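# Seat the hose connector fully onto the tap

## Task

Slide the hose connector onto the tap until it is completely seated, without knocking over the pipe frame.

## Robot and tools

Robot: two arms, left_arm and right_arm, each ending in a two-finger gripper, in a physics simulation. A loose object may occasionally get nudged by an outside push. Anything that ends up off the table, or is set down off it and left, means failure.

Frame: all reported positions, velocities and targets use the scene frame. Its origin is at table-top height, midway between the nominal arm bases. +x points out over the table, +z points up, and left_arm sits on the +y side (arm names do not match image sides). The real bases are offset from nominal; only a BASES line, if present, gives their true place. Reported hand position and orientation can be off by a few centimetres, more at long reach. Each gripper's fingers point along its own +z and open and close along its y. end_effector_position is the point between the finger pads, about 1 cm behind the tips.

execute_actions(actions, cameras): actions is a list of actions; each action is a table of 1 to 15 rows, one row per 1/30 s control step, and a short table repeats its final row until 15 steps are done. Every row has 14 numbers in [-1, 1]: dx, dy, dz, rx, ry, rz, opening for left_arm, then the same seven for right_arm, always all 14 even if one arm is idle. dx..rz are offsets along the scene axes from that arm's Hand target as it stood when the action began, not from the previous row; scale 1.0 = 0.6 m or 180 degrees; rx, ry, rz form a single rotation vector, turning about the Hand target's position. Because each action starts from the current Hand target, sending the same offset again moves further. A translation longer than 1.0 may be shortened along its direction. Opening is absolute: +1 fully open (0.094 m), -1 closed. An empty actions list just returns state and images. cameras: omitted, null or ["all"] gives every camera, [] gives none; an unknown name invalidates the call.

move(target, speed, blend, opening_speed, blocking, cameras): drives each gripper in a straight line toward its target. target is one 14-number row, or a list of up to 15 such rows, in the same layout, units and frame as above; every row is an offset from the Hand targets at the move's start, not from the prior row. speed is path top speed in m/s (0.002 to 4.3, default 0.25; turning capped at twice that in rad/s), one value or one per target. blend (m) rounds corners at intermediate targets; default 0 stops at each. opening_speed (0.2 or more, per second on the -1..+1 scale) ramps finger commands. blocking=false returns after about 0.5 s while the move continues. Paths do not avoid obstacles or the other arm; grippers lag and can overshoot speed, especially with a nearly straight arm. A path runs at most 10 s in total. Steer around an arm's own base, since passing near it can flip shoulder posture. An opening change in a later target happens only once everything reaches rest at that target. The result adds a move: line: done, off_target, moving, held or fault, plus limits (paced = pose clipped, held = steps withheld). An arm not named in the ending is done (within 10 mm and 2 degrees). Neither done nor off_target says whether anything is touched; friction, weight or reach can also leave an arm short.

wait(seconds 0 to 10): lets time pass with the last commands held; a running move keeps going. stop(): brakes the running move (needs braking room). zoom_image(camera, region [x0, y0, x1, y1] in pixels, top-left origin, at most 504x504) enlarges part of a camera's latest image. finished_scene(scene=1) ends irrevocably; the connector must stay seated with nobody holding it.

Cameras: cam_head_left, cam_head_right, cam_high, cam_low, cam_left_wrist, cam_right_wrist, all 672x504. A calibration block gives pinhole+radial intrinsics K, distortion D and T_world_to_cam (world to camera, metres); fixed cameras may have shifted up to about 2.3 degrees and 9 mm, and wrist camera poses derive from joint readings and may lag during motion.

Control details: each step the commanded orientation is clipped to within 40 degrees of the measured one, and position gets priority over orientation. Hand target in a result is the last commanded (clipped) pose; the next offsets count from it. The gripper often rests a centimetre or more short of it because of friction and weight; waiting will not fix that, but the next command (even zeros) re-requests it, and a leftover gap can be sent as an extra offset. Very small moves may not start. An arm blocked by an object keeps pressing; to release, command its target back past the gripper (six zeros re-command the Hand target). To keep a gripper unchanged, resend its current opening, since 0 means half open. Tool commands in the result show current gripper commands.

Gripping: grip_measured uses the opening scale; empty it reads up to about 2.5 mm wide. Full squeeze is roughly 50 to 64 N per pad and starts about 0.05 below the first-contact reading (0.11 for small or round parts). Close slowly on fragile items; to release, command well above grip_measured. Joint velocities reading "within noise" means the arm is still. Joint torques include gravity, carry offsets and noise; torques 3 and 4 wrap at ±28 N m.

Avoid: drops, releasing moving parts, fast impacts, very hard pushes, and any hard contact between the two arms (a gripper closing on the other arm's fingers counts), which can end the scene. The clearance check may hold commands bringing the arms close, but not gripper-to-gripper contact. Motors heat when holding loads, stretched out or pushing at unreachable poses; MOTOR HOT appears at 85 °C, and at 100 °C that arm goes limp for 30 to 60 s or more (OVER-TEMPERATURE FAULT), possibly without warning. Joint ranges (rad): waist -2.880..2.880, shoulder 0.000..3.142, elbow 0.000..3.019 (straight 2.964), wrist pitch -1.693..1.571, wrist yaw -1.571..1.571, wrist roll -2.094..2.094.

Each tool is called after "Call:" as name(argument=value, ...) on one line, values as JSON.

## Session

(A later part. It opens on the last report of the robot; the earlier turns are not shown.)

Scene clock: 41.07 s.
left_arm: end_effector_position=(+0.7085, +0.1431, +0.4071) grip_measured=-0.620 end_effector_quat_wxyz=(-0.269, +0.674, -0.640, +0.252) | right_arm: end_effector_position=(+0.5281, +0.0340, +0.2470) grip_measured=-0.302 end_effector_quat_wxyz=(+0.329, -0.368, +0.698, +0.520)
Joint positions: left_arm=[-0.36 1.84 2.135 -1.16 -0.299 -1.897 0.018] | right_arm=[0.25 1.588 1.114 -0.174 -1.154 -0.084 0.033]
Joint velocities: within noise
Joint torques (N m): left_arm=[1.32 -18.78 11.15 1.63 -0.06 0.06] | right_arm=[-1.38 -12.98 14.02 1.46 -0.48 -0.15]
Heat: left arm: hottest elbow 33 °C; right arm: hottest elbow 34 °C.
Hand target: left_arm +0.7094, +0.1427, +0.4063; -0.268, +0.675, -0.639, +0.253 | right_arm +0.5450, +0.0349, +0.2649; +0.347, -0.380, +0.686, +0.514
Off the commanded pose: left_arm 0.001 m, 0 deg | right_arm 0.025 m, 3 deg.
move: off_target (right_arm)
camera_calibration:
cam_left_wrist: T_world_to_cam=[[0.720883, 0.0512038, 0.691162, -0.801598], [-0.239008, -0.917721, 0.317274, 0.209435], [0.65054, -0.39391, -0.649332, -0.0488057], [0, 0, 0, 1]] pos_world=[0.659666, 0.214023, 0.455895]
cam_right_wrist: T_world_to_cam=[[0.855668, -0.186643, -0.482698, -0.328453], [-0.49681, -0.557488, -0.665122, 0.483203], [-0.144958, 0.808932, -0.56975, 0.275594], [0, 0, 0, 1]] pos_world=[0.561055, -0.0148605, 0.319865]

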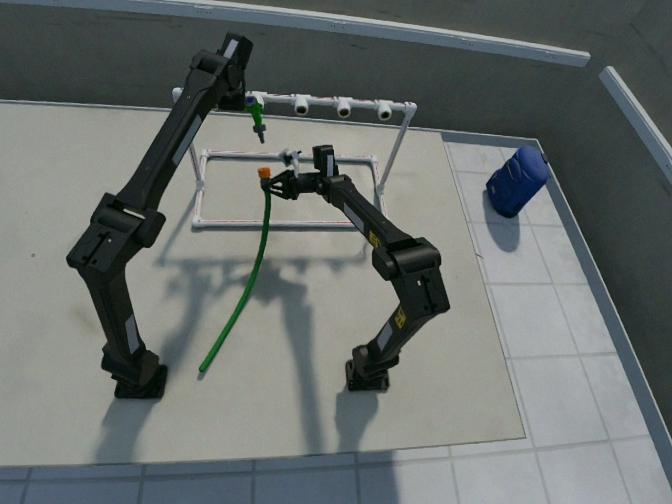

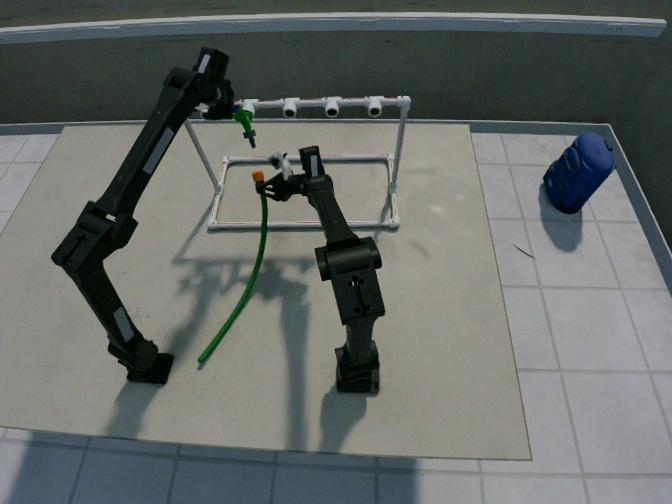

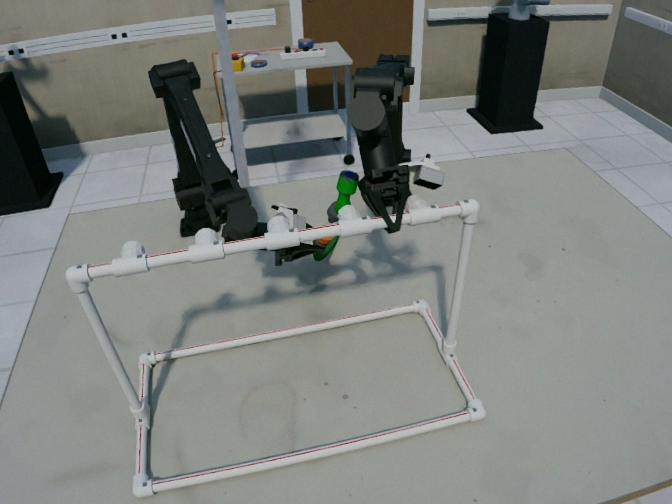

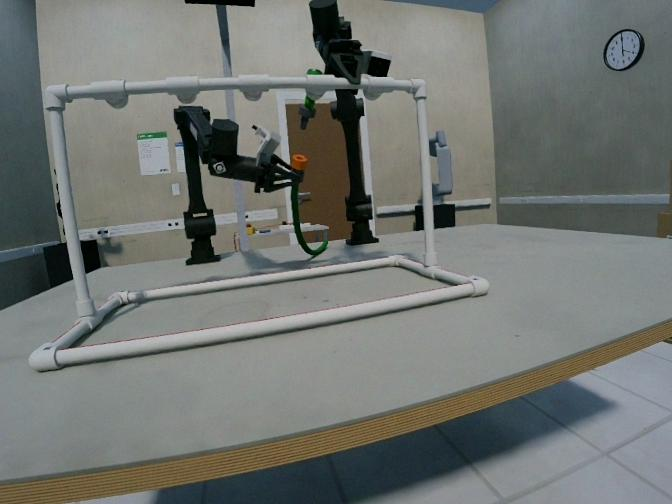

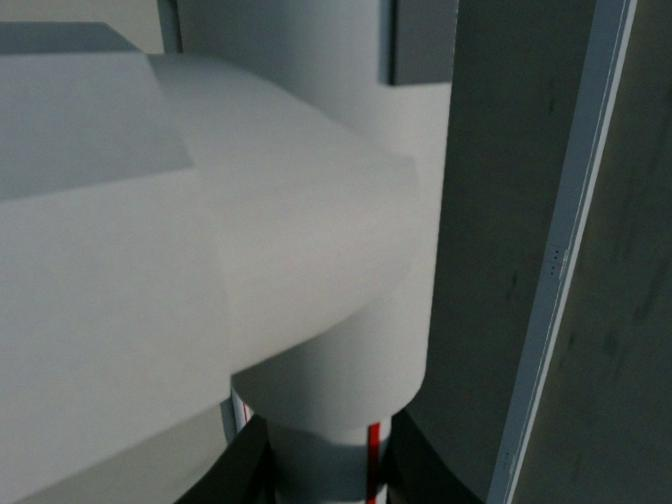

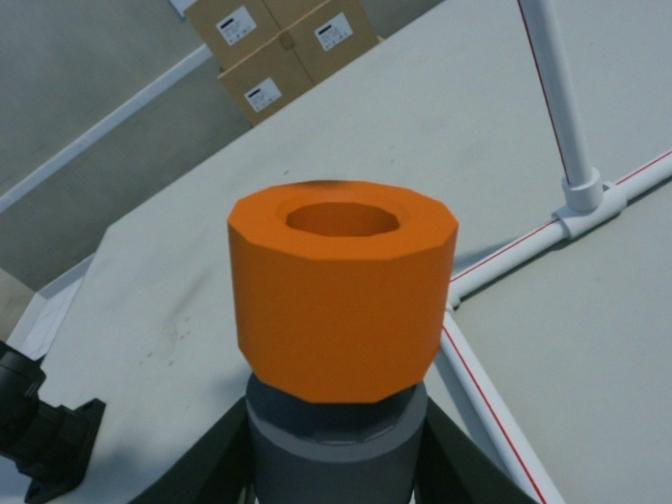

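Call:
move(target=[0,0,0,0,0,0,-0.8, 0.062,0.009,0.049,-0.0033,-0.0215,0.0064,-0.6], speed=0.08)

Call:
zoom_image(camera="cam_low", region=[250, 60, 390, 200])

Call:
zoom_image(camera="cam_head_left", region=[200, 80, 320, 200])

Call:
zoom_image(camera="cam_head_right", region=[200, 80, 320, 200])

Scene clock: 43.37 s.
left_arm: end_effector_position=(+0.7085, +0.1431, +0.4071) grip_measured=-0.620 end_effector_quat_wxyz=(-0.269, +0.674, -0.640, +0.252) | right_arm: end_effector_position=(+0.5657, +0.0406, +0.2758) grip_measured=-0.302 end_effector_quat_wxyz=(+0.344, -0.394, +0.685, +0.507)
Joint positions: left_arm=[-0.36 1.84 2.135 -1.16 -0.299 -1.897 0.018] | right_arm=[0.243 1.65 1.281 -0.302 -1.161 -0.177 0.033]
Joint velocities: within noise
Joint torques (N m): left_arm=[1.32 -18.96 11.14 1.62 -0.06 0.05] | right_arm=[-1.44 -14.27 14.53 1.5 -0.5 -0.13]
Heat: left arm: hottest elbow 33 °C; right arm: hottest elbow 34 °C.
Hand target: left_arm +0.7094, +0.1427, +0.4063; -0.268, +0.675, -0.639, +0.253 | right_arm +0.5821, +0.0404, +0.2943; +0.363, -0.406, +0.673, +0.500
Off the commanded pose: left_arm 0.001 m, 0 deg | right_arm 0.025 m, 3 deg.
move: off_target (right_arm)
camera_calibration:
cam_left_wrist: T_world_to_cam=[[0.720883, 0.0512038, 0.691162, -0.801598], [-0.239008, -0.917721, 0.317274, 0.209435], [0.65054, -0.39391, -0.649332, -0.0488057], [0, 0, 0, 1]] pos_world=[0.659666, 0.214023, 0.455895]
cam_right_wrist: T_world_to_cam=[[0.889482, -0.171877, -0.423415, -0.381499], [-0.439767, -0.573802, -0.690909, 0.5001], [-0.124205, 0.800755, -0.585973, 0.285175], [0, 0, 0, 1]] pos_world=[0.594683, -0.00696794, 0.351096]

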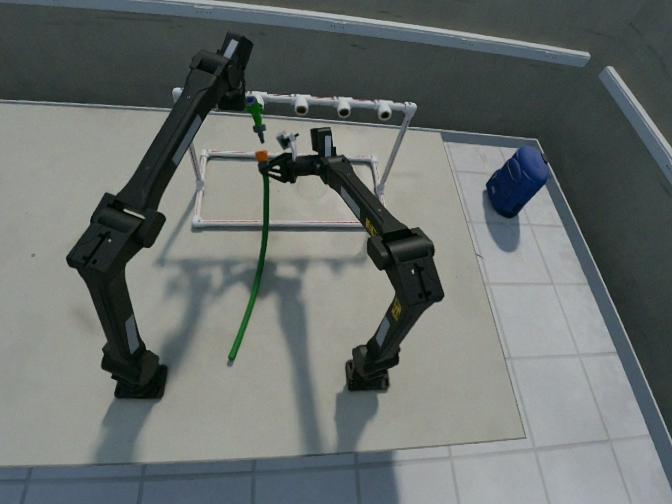

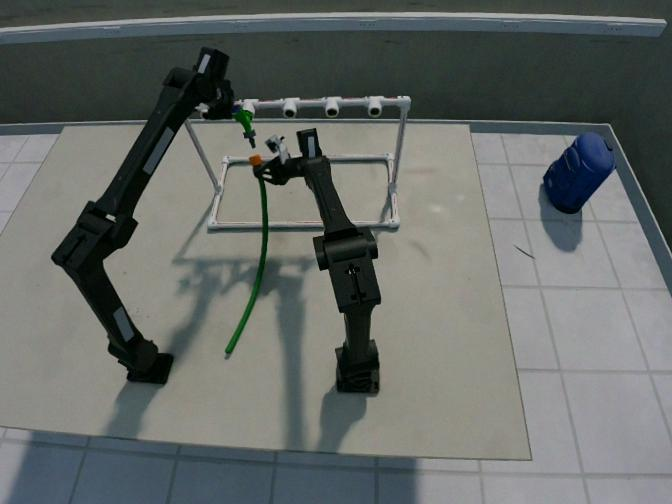

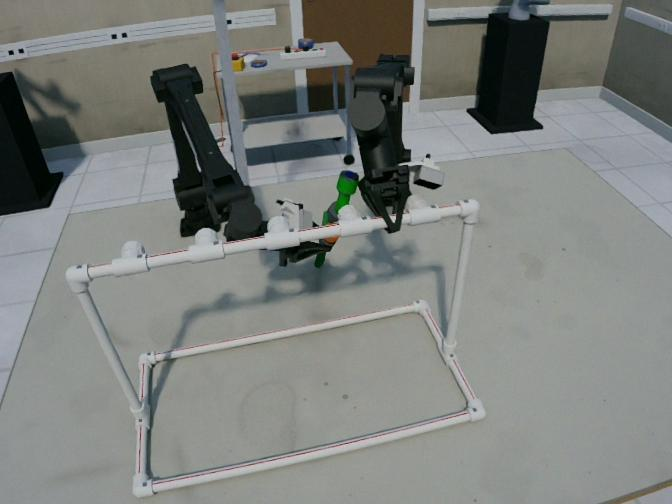

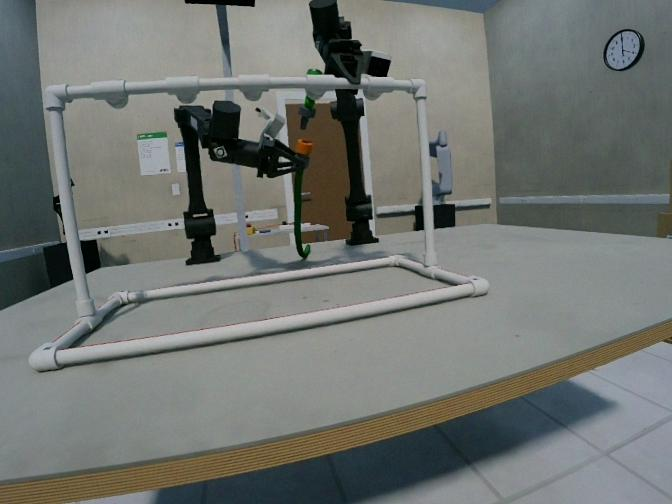

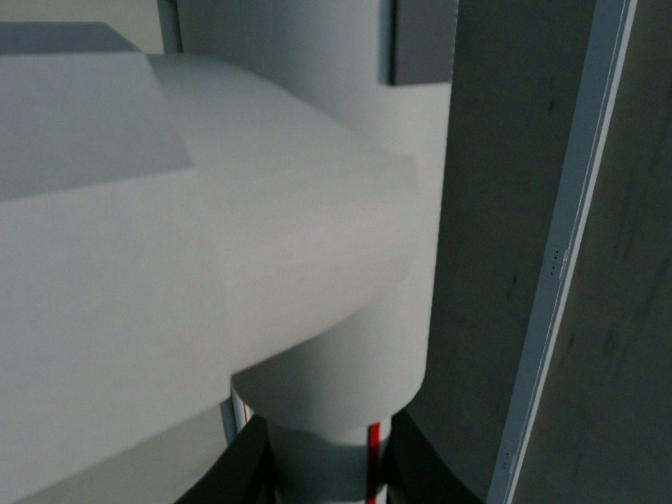

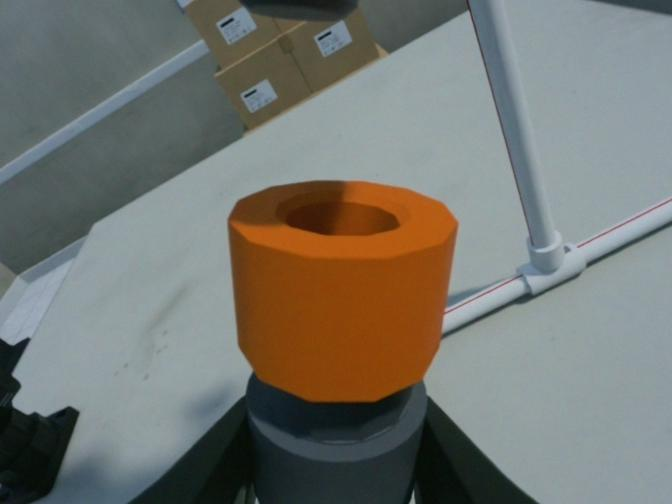

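Scaled by 3.600 from the camera's 672x504 image, which has a finer 960x720 frame.

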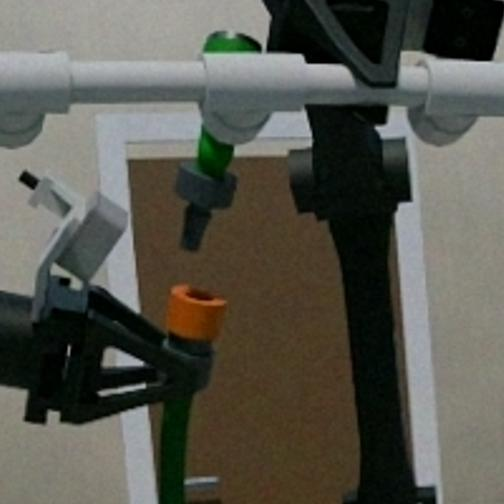

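Scaled by 4.200 from the camera's 672x504 image, which has a finer 960x720 frame.

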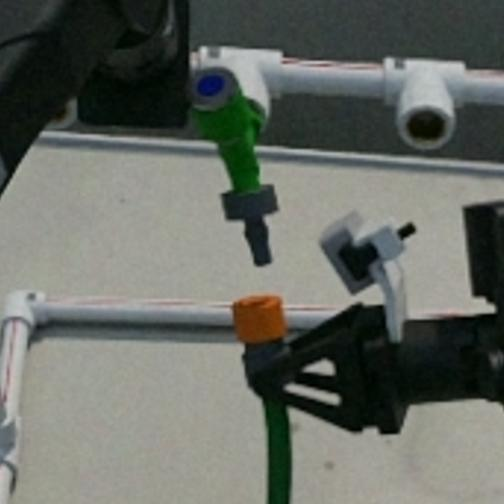

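Scaled by 4.200 from the camera's 672x504 image, which has a finer 960x720 frame.

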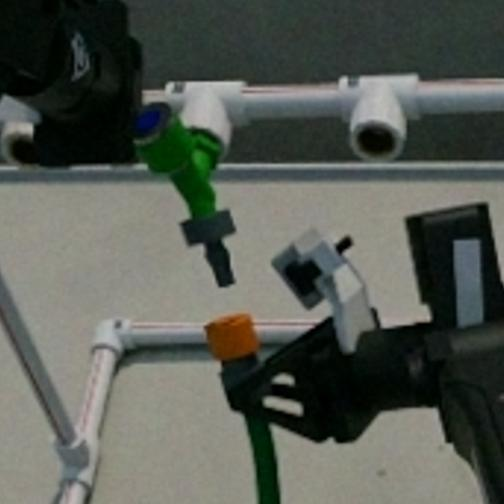

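Call:
move(target=[0,0,0,0,0,0,-0.8, -0.0057,-0.0257,0.0105,-0.0346,0,0.018,-0.6], speed=0.08, cameras=["cam_head_left","cam_head_right","cam_low","cam_right_wrist"])

Call:
zoom_image(camera="cam_low", region=[280, 90, 330, 170])

Call:
zoom_image(camera="cam_head_left", region=[235, 105, 305, 175])

Call:
zoom_image(camera="cam_head_right", region=[225, 115, 295, 185])

Scene clock: 46.40 s.
left_arm: end_effector_position=(+0.7085, +0.1431, +0.4071) grip_measured=-0.620 end_effector_quat_wxyz=(-0.269, +0.674, -0.640, +0.252) | right_arm: end_effector_position=(+0.5623, +0.0259, +0.2841) grip_measured=-0.302 end_effector_quat_wxyz=(+0.307, -0.433, +0.696, +0.483)
Joint positions: left_arm=[-0.36 1.84 2.135 -1.16 -0.299 -1.897 0.018] | right_arm=[0.222 1.673 1.421 -0.739 -1.146 -0.499 0.033]
Joint velocities: within noise
Joint torques (N m): left_arm=[1.38 -18.9 11.15 1.62 -0.05 0.05] | right_arm=[-1.44 -14.56 14.58 1.1 -0.33 -0.15]
Heat: left arm: hottest elbow 33 °C; right arm: hottest elbow 34 °C.
Hand target: left_arm +0.7094, +0.1427, +0.4063; -0.268, +0.675, -0.639, +0.253 | right_arm +0.5788, +0.0249, +0.3008; +0.326, -0.444, +0.687, +0.473
Off the commanded pose: left_arm 0.001 m, 0 deg | right_arm 0.023 m, 3 deg.
move: off_target (right_arm)
camera_calibration:
cam_right_wrist: T_world_to_cam=[[0.900282, -0.155638, -0.406533, -0.388746], [-0.399112, -0.667955, -0.628128, 0.457661], [-0.173785, 0.727745, -0.663465, 0.353159], [0, 0, 0, 1]] pos_world=[0.594013, -0.011816, 0.363741]
Images, in order (width x height): cam_head_left 672x504, cam_head_right 672x504, cam_low 672x504, cam_right_wrist 672x504.

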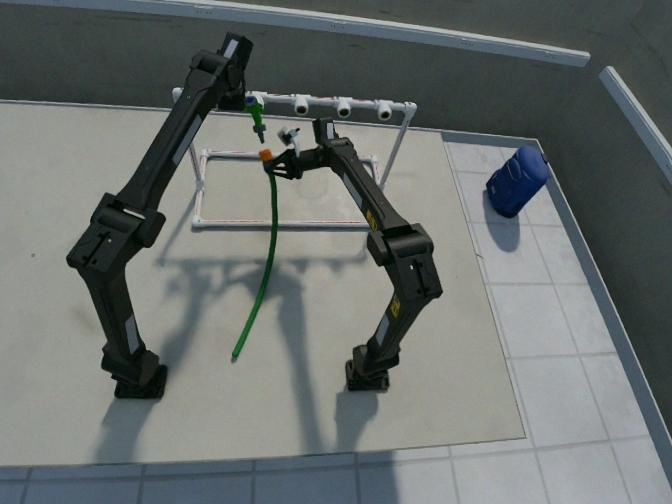

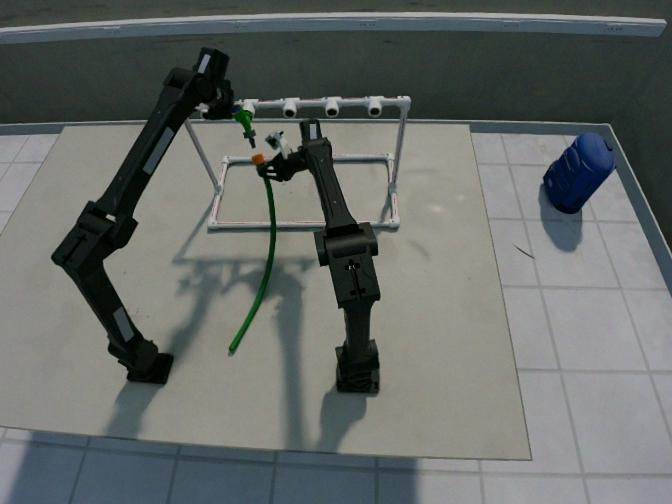

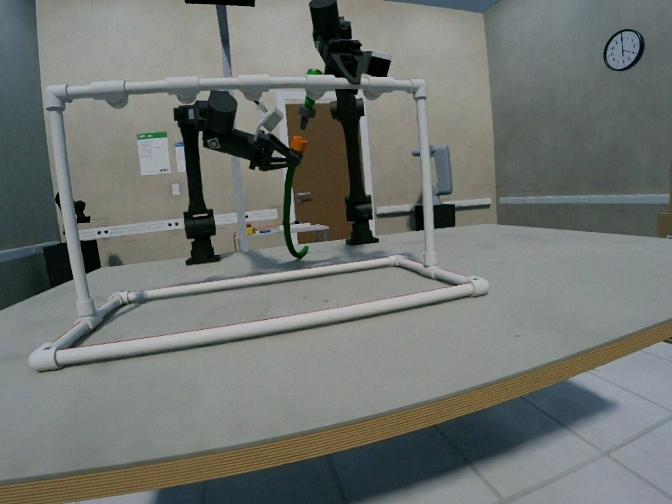

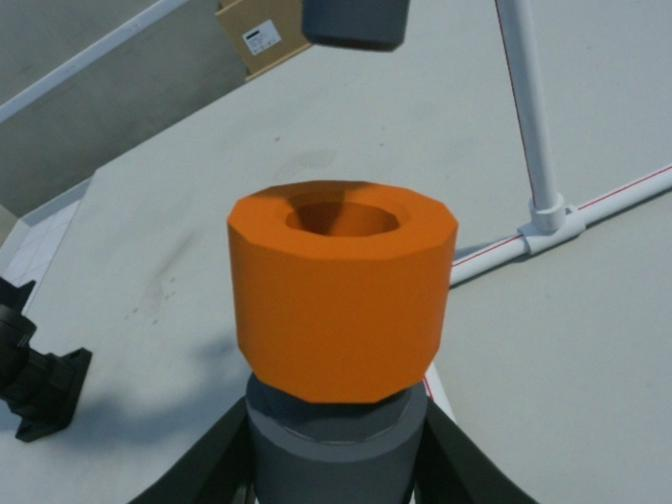

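Scaled by 6.300 from the camera's 672x504 image, which has a finer 960x720 frame.

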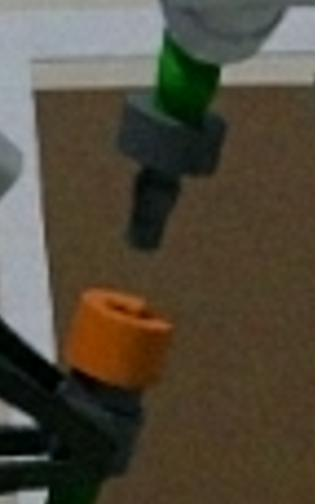

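Scaled by 7.200 from the camera's 672x504 image, which has a finer 960x720 frame.

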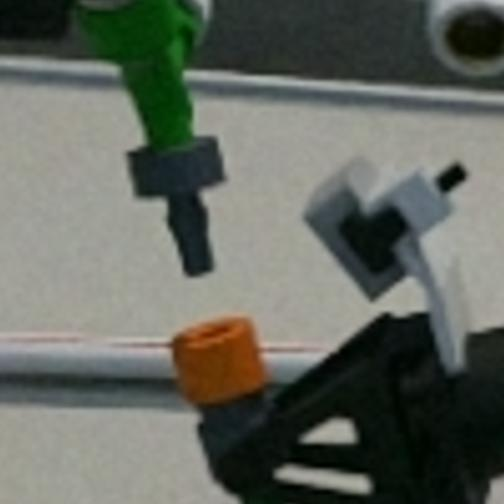

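Scaled by 7.200 from the camera's 672x504 image, which has a finer 960x720 frame.

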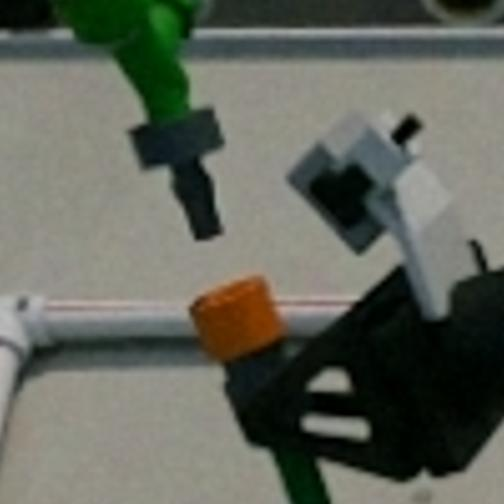

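Call:
zoom_image(camera="cam_right_wrist", region=[200, 0, 500, 250])

Call:
zoom_image(camera="cam_high", region=[300, 150, 400, 250])

Scaled by 1.680 from the camera's 672x504 image, which has a finer 960x720 frame.

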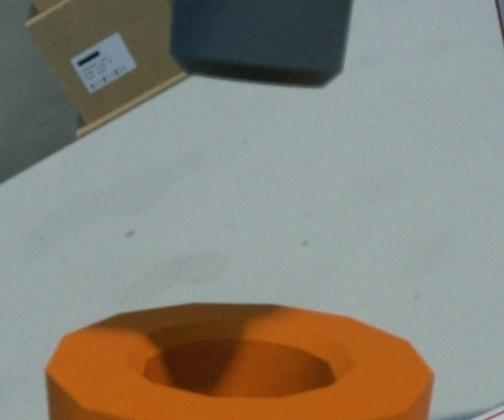

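This scene's latest camera images include none from cam_high. They are from: cam_head_left, cam_head_right, cam_low, cam_right_wrist. cam_high's image comes with the result of a call that names it in "cameras".

Call:
move(target=[0,0,0,0,0,0,-0.8, 0.0042,0.012,0.0182,0.0158,0.0224,-0.0163,-0.6], speed=0.05, cameras=["cam_head_left","cam_head_right","cam_low","cam_right_wrist"])

Call:
zoom_image(camera="cam_low", region=[280, 90, 330, 170])

Call:
zoom_image(camera="cam_head_left", region=[235, 105, 305, 175])

Call:
zoom_image(camera="cam_head_right", region=[225, 115, 295, 185])

Call:
zoom_image(camera="cam_right_wrist", region=[200, 0, 500, 250])

Scene clock: 49.97 s.
left_arm: end_effector_position=(+0.7085, +0.1431, +0.4071) grip_measured=-0.620 end_effector_quat_wxyz=(-0.269, +0.674, -0.640, +0.252) | right_arm: end_effector_position=(+0.5749, +0.0293, +0.2950) grip_measured=-0.302 end_effector_quat_wxyz=(+0.308, -0.393, +0.708, +0.499)
Joint positions: left_arm=[-0.36 1.84 2.135 -1.16 -0.299 -1.897 0.018] | right_arm=[0.222 1.673 1.421 -0.621 -1.152 -0.317 0.033]
Joint velocities: within noise
Joint torques (N m): left_arm=[1.38 -18.96 11.14 1.62 -0.07 0.05] | right_arm=[-0.56 -16.21 12.11 2.47 -0.56 0.11]
Heat: left arm: hottest elbow 33 °C; right arm: hottest elbow 35 °C.
Hand target: left_arm +0.7094, +0.1427, +0.4063; -0.268, +0.675, -0.639, +0.253 | right_arm +0.5813, +0.0321, +0.3117; +0.325, -0.401, +0.698, +0.497
Off the commanded pose: left_arm 0.001 m, 0 deg | right_arm 0.018 m, 2 deg.
move: off_target (right_arm)
camera_calibration:
cam_right_wrist: T_world_to_cam=[[0.865223, -0.189509, -0.464194, -0.357075], [-0.471922, -0.620517, -0.626298, 0.511757], [-0.169352, 0.76095, -0.626319, 0.34557], [0, 0, 0, 1]] pos_world=[0.608981, -0.0130762, 0.371197]
Images, in order (width x height): cam_head_left 672x504, cam_head_right 672x504, cam_low 672x504, cam_right_wrist 672x504.

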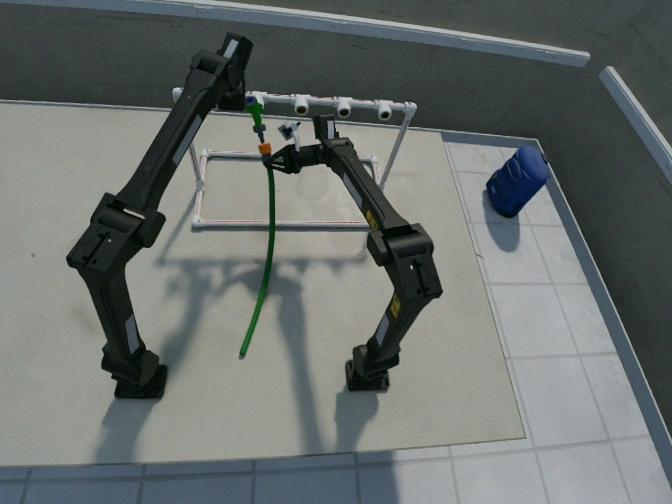

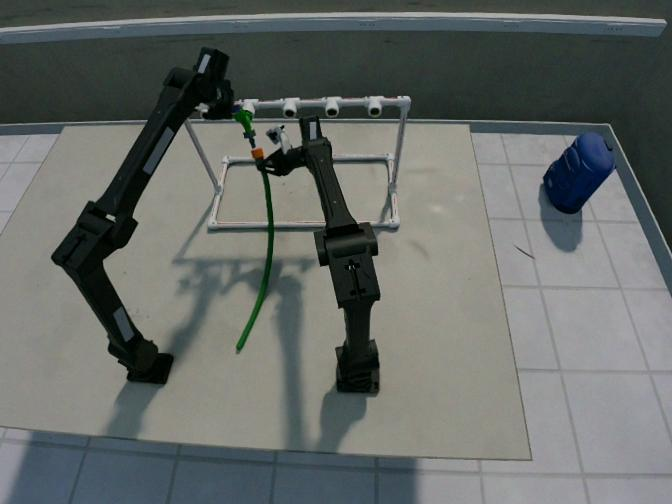

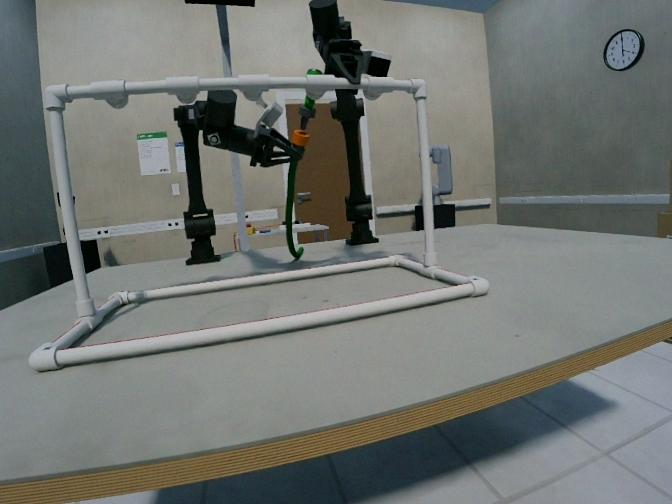

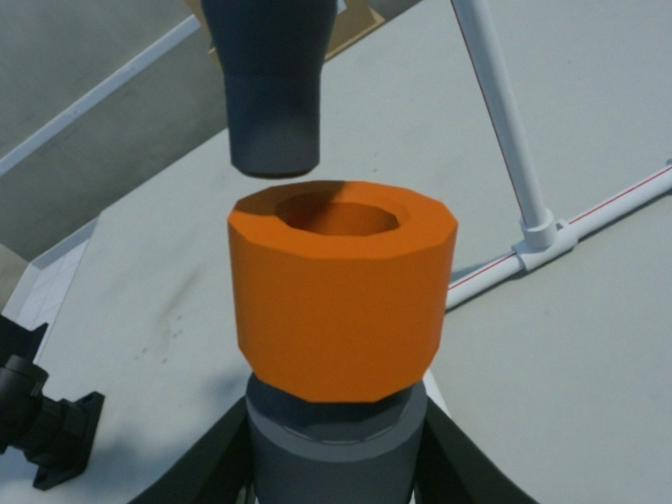

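Scaled by 6.300 from the camera's 672x504 image, which has a finer 960x720 frame.

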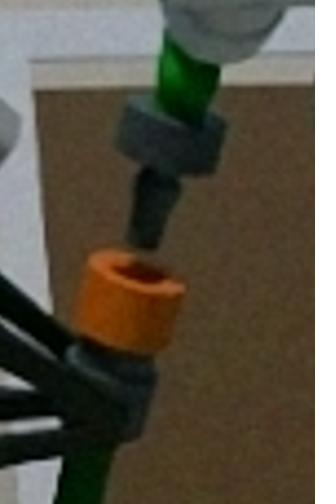

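Scaled by 7.200 from the camera's 672x504 image, which has a finer 960x720 frame.

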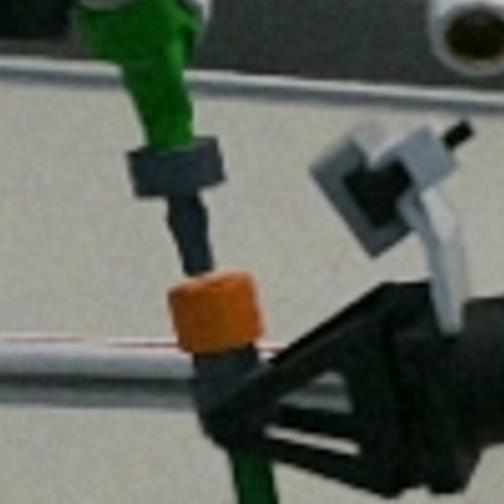

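Scaled by 7.200 from the camera's 672x504 image, which has a finer 960x720 frame.

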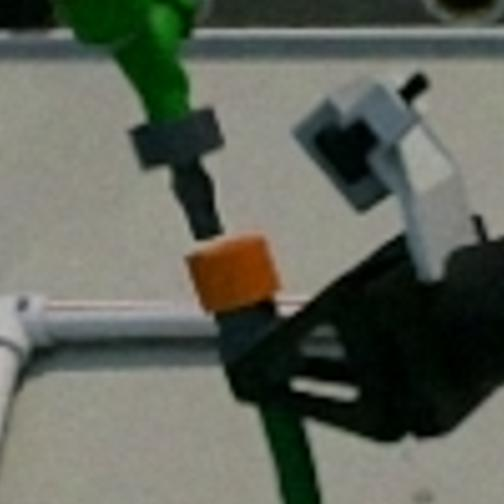

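Scaled by 1.680 from the camera's 672x504 image, which has a finer 960x720 frame.

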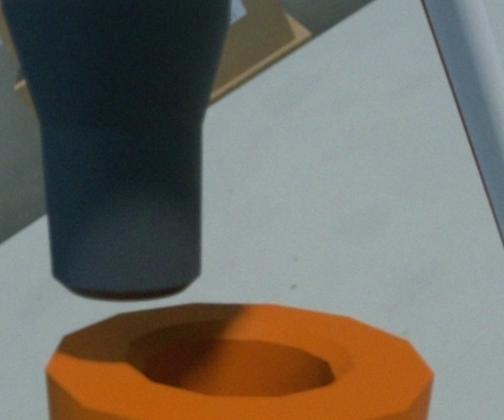

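Call:
move(target=[0,0,0,0,0,0,-0.8, -0.013,0.006,0.006,0,0,0,-0.6], speed=0.05, cameras=["cam_head_left","cam_head_right","cam_low","cam_right_wrist"])

Call:
zoom_image(camera="cam_right_wrist", region=[200, 0, 500, 250])

Scene clock: 51.73 s.
left_arm: end_effector_position=(+0.7085, +0.1431, +0.4071) grip_measured=-0.620 end_effector_quat_wxyz=(-0.269, +0.674, -0.640, +0.252) | right_arm: end_effector_position=(+0.5752, +0.0317, +0.2975) grip_measured=-0.302 end_effector_quat_wxyz=(+0.309, -0.392, +0.707, +0.501)
Joint positions: left_arm=[-0.36 1.84 2.135 -1.16 -0.299 -1.897 0.018] | right_arm=[0.226 1.671 1.421 -0.606 -1.152 -0.299 0.033]
Joint velocities: within noise
Joint torques (N m): left_arm=[1.38 -18.84 11.14 1.63 -0.05 0.05] | right_arm=[-0.21 -17.61 10.54 2.41 -0.3 0.13]
Heat: left arm: hottest elbow 33 °C; right arm: hottest elbow 35 °C.
Hand target: left_arm +0.7094, +0.1427, +0.4063; -0.268, +0.675, -0.639, +0.253 | right_arm +0.5735, +0.0358, +0.3152; +0.325, -0.401, +0.698, +0.497
Off the commanded pose: left_arm 0.001 m, 0 deg | right_arm 0.018 m, 2 deg.
move: off_target (right_arm)
camera_calibration:
cam_right_wrist: T_world_to_cam=[[0.864523, -0.188833, -0.465771, -0.354795], [-0.473521, -0.616651, -0.628904, 0.516464], [-0.16846, 0.764254, -0.622525, 0.343667], [0, 0, 0, 1]] pos_world=[0.609179, -0.0111682, 0.373494]
Images, in order (width x height): cam_head_left 672x504, cam_head_right 672x504, cam_low 672x504, cam_right_wrist 672x504.

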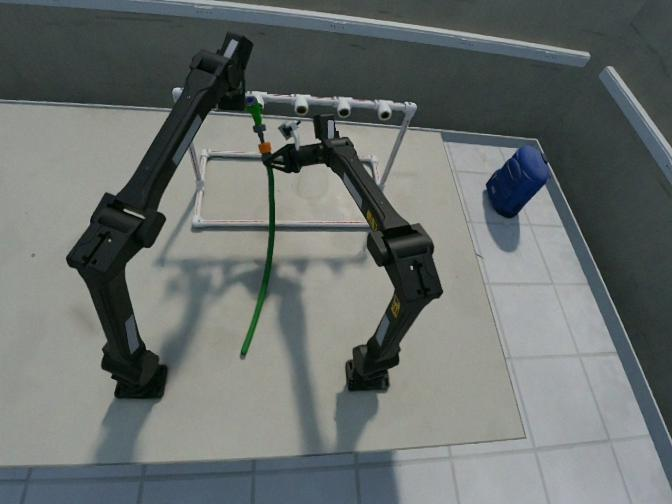

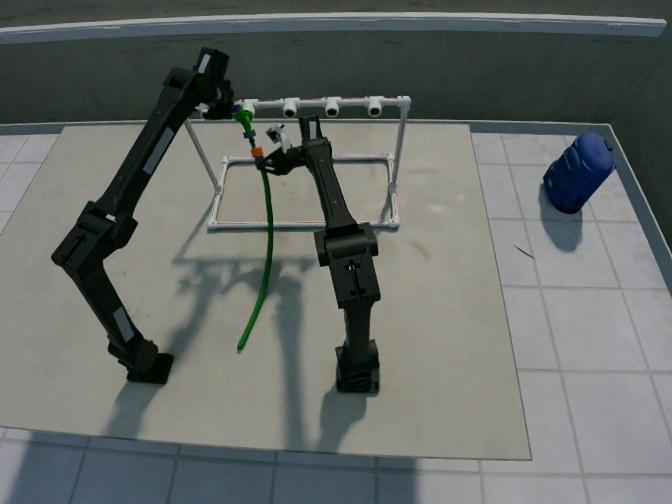

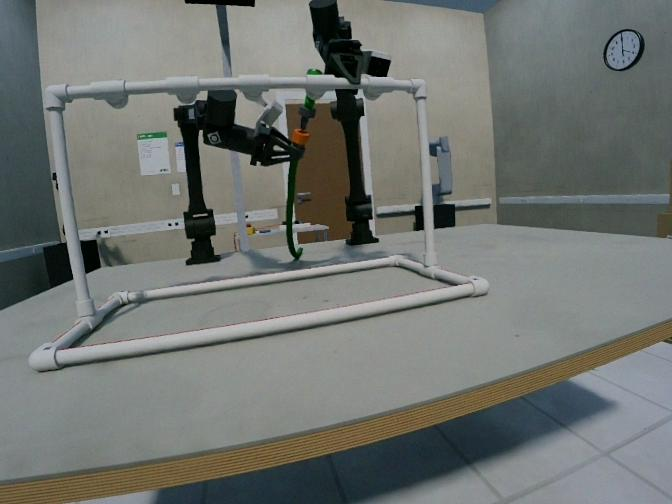

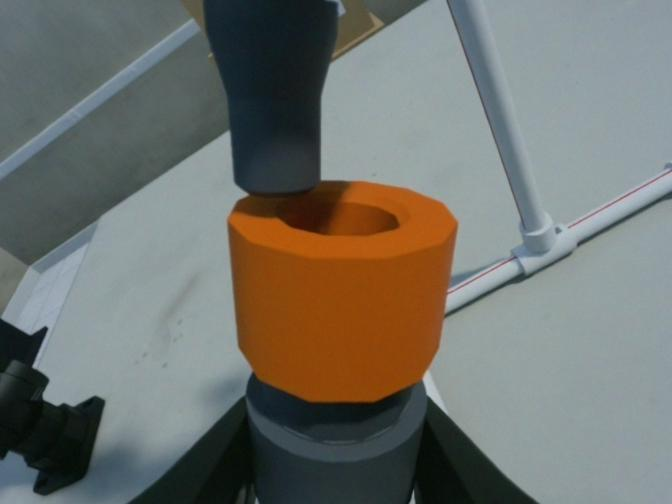

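Scaled by 1.680 from the camera's 672x504 image, which has a finer 960x720 frame.

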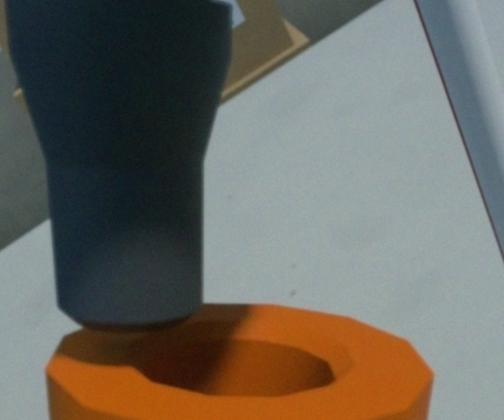

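Call:
move(target=[[0,0,0,0,0,0,-0.8, -0.05,-0.025,-0.05,0,0,0,-0.6],[0,0,0,0,0,0,-0.8, 0.0042,-0.0108,-0.0145,0,0,0,-0.6]], speed=0.08, cameras=["cam_head_left","cam_head_right","cam_low","cam_right_wrist"])

Call:
zoom_image(camera="cam_right_wrist", region=[200, 0, 500, 250])

Scene clock: 53.93 s.
left_arm: end_effector_position=(+0.7085, +0.1431, +0.4071) grip_measured=-0.620 end_effector_quat_wxyz=(-0.269, +0.674, -0.640, +0.252) | right_arm: end_effector_position=(+0.5609, +0.0283, +0.2872) grip_measured=-0.302 end_effector_quat_wxyz=(+0.309, -0.393, +0.707, +0.501)
Joint positions: left_arm=[-0.36 1.84 2.135 -1.16 -0.299 -1.897 0.018] | right_arm=[0.226 1.642 1.358 -0.575 -1.153 -0.303 0.033]
Joint velocities: within noise
Joint torques (N m): left_arm=[1.32 -18.9 11.14 1.61 -0.06 0.06] | right_arm=[-1.26 -14.51 14.72 1.25 -0.57 -0.01]
Heat: left arm: hottest elbow 33 °C; right arm: hottest elbow 35 °C.
Hand target: left_arm +0.7094, +0.1427, +0.4063; -0.268, +0.675, -0.639, +0.253 | right_arm +0.5760, +0.0293, +0.3066; +0.325, -0.401, +0.698, +0.497
Off the commanded pose: left_arm 0.001 m, 0 deg | right_arm 0.025 m, 2 deg.
move: off_target (right_arm)
camera_calibration:
cam_right_wrist: T_world_to_cam=[[0.865143, -0.186744, -0.465461, -0.348432], [-0.471815, -0.617743, -0.629114, 0.500385], [-0.170052, 0.763885, -0.622544, 0.338413], [0, 0, 0, 1]] pos_world=[0.595081, -0.0144672, 0.363295]
Images, in order (width x height): cam_head_left 672x504, cam_head_right 672x504, cam_low 672x504, cam_right_wrist 672x504.

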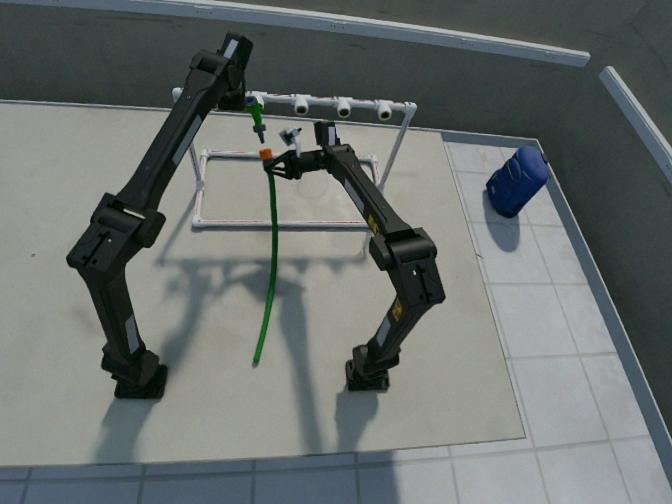

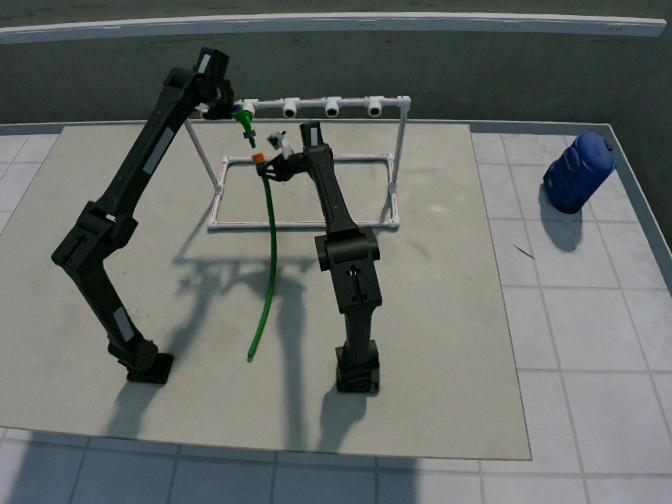

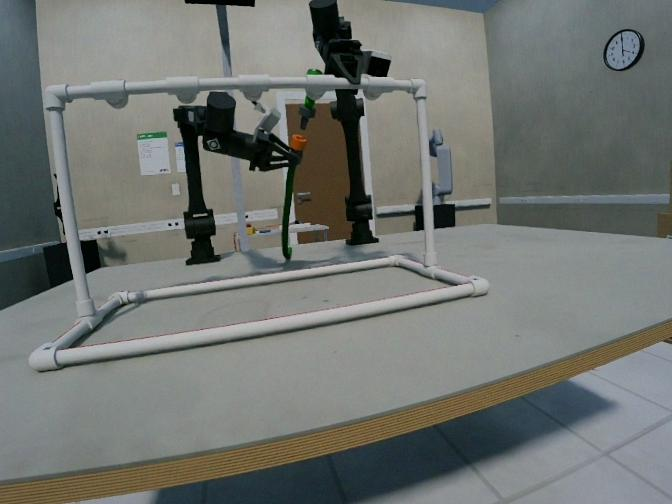

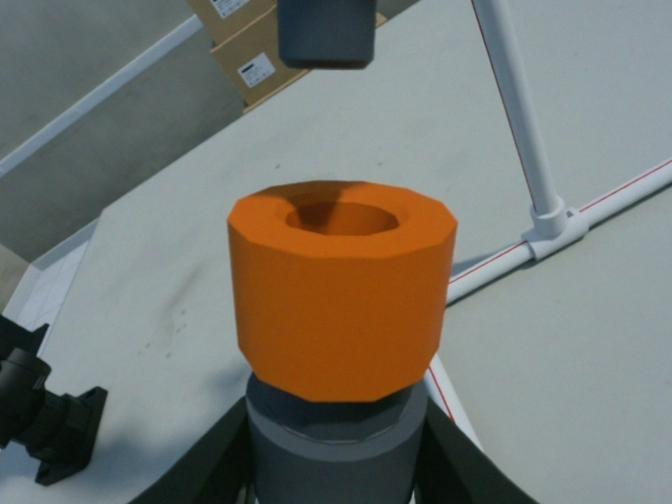

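Scaled by 1.680 from the camera's 672x504 image, which has a finer 960x720 frame.

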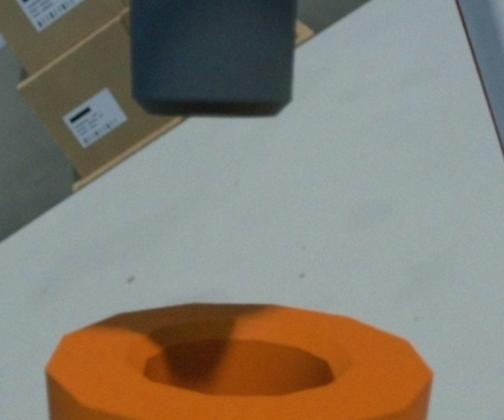

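Call:
zoom_image(camera="cam_low", region=[280, 90, 330, 170])

Call:
zoom_image(camera="cam_head_left", region=[240, 115, 285, 165])

Call:
zoom_image(camera="cam_head_right", region=[230, 125, 275, 175])

Scaled by 6.300 from the camera's 672x504 image, which has a finer 960x720 frame.

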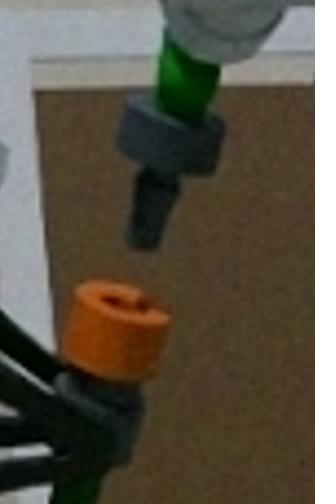

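Scaled by 10.080 from the camera's 672x504 image, which has a finer 960x720 frame.

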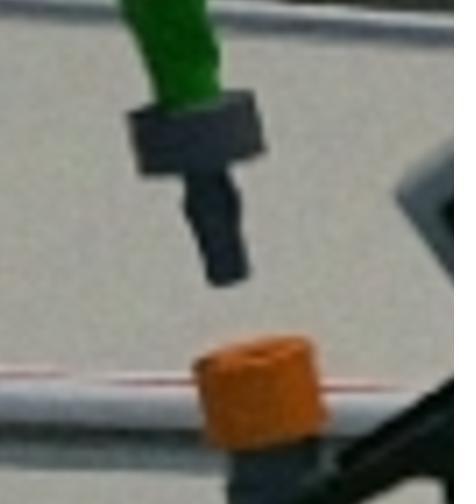

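Scaled by 10.080 from the camera's 672x504 image, which has a finer 960x720 frame.

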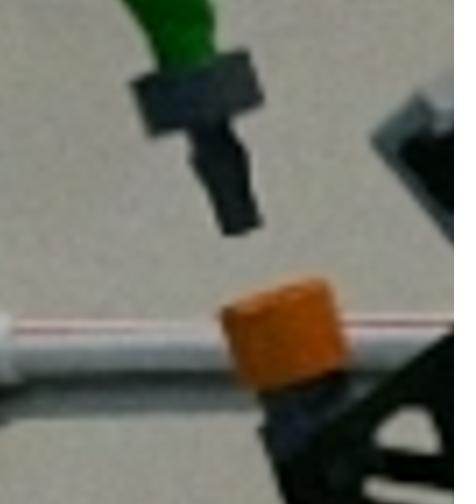

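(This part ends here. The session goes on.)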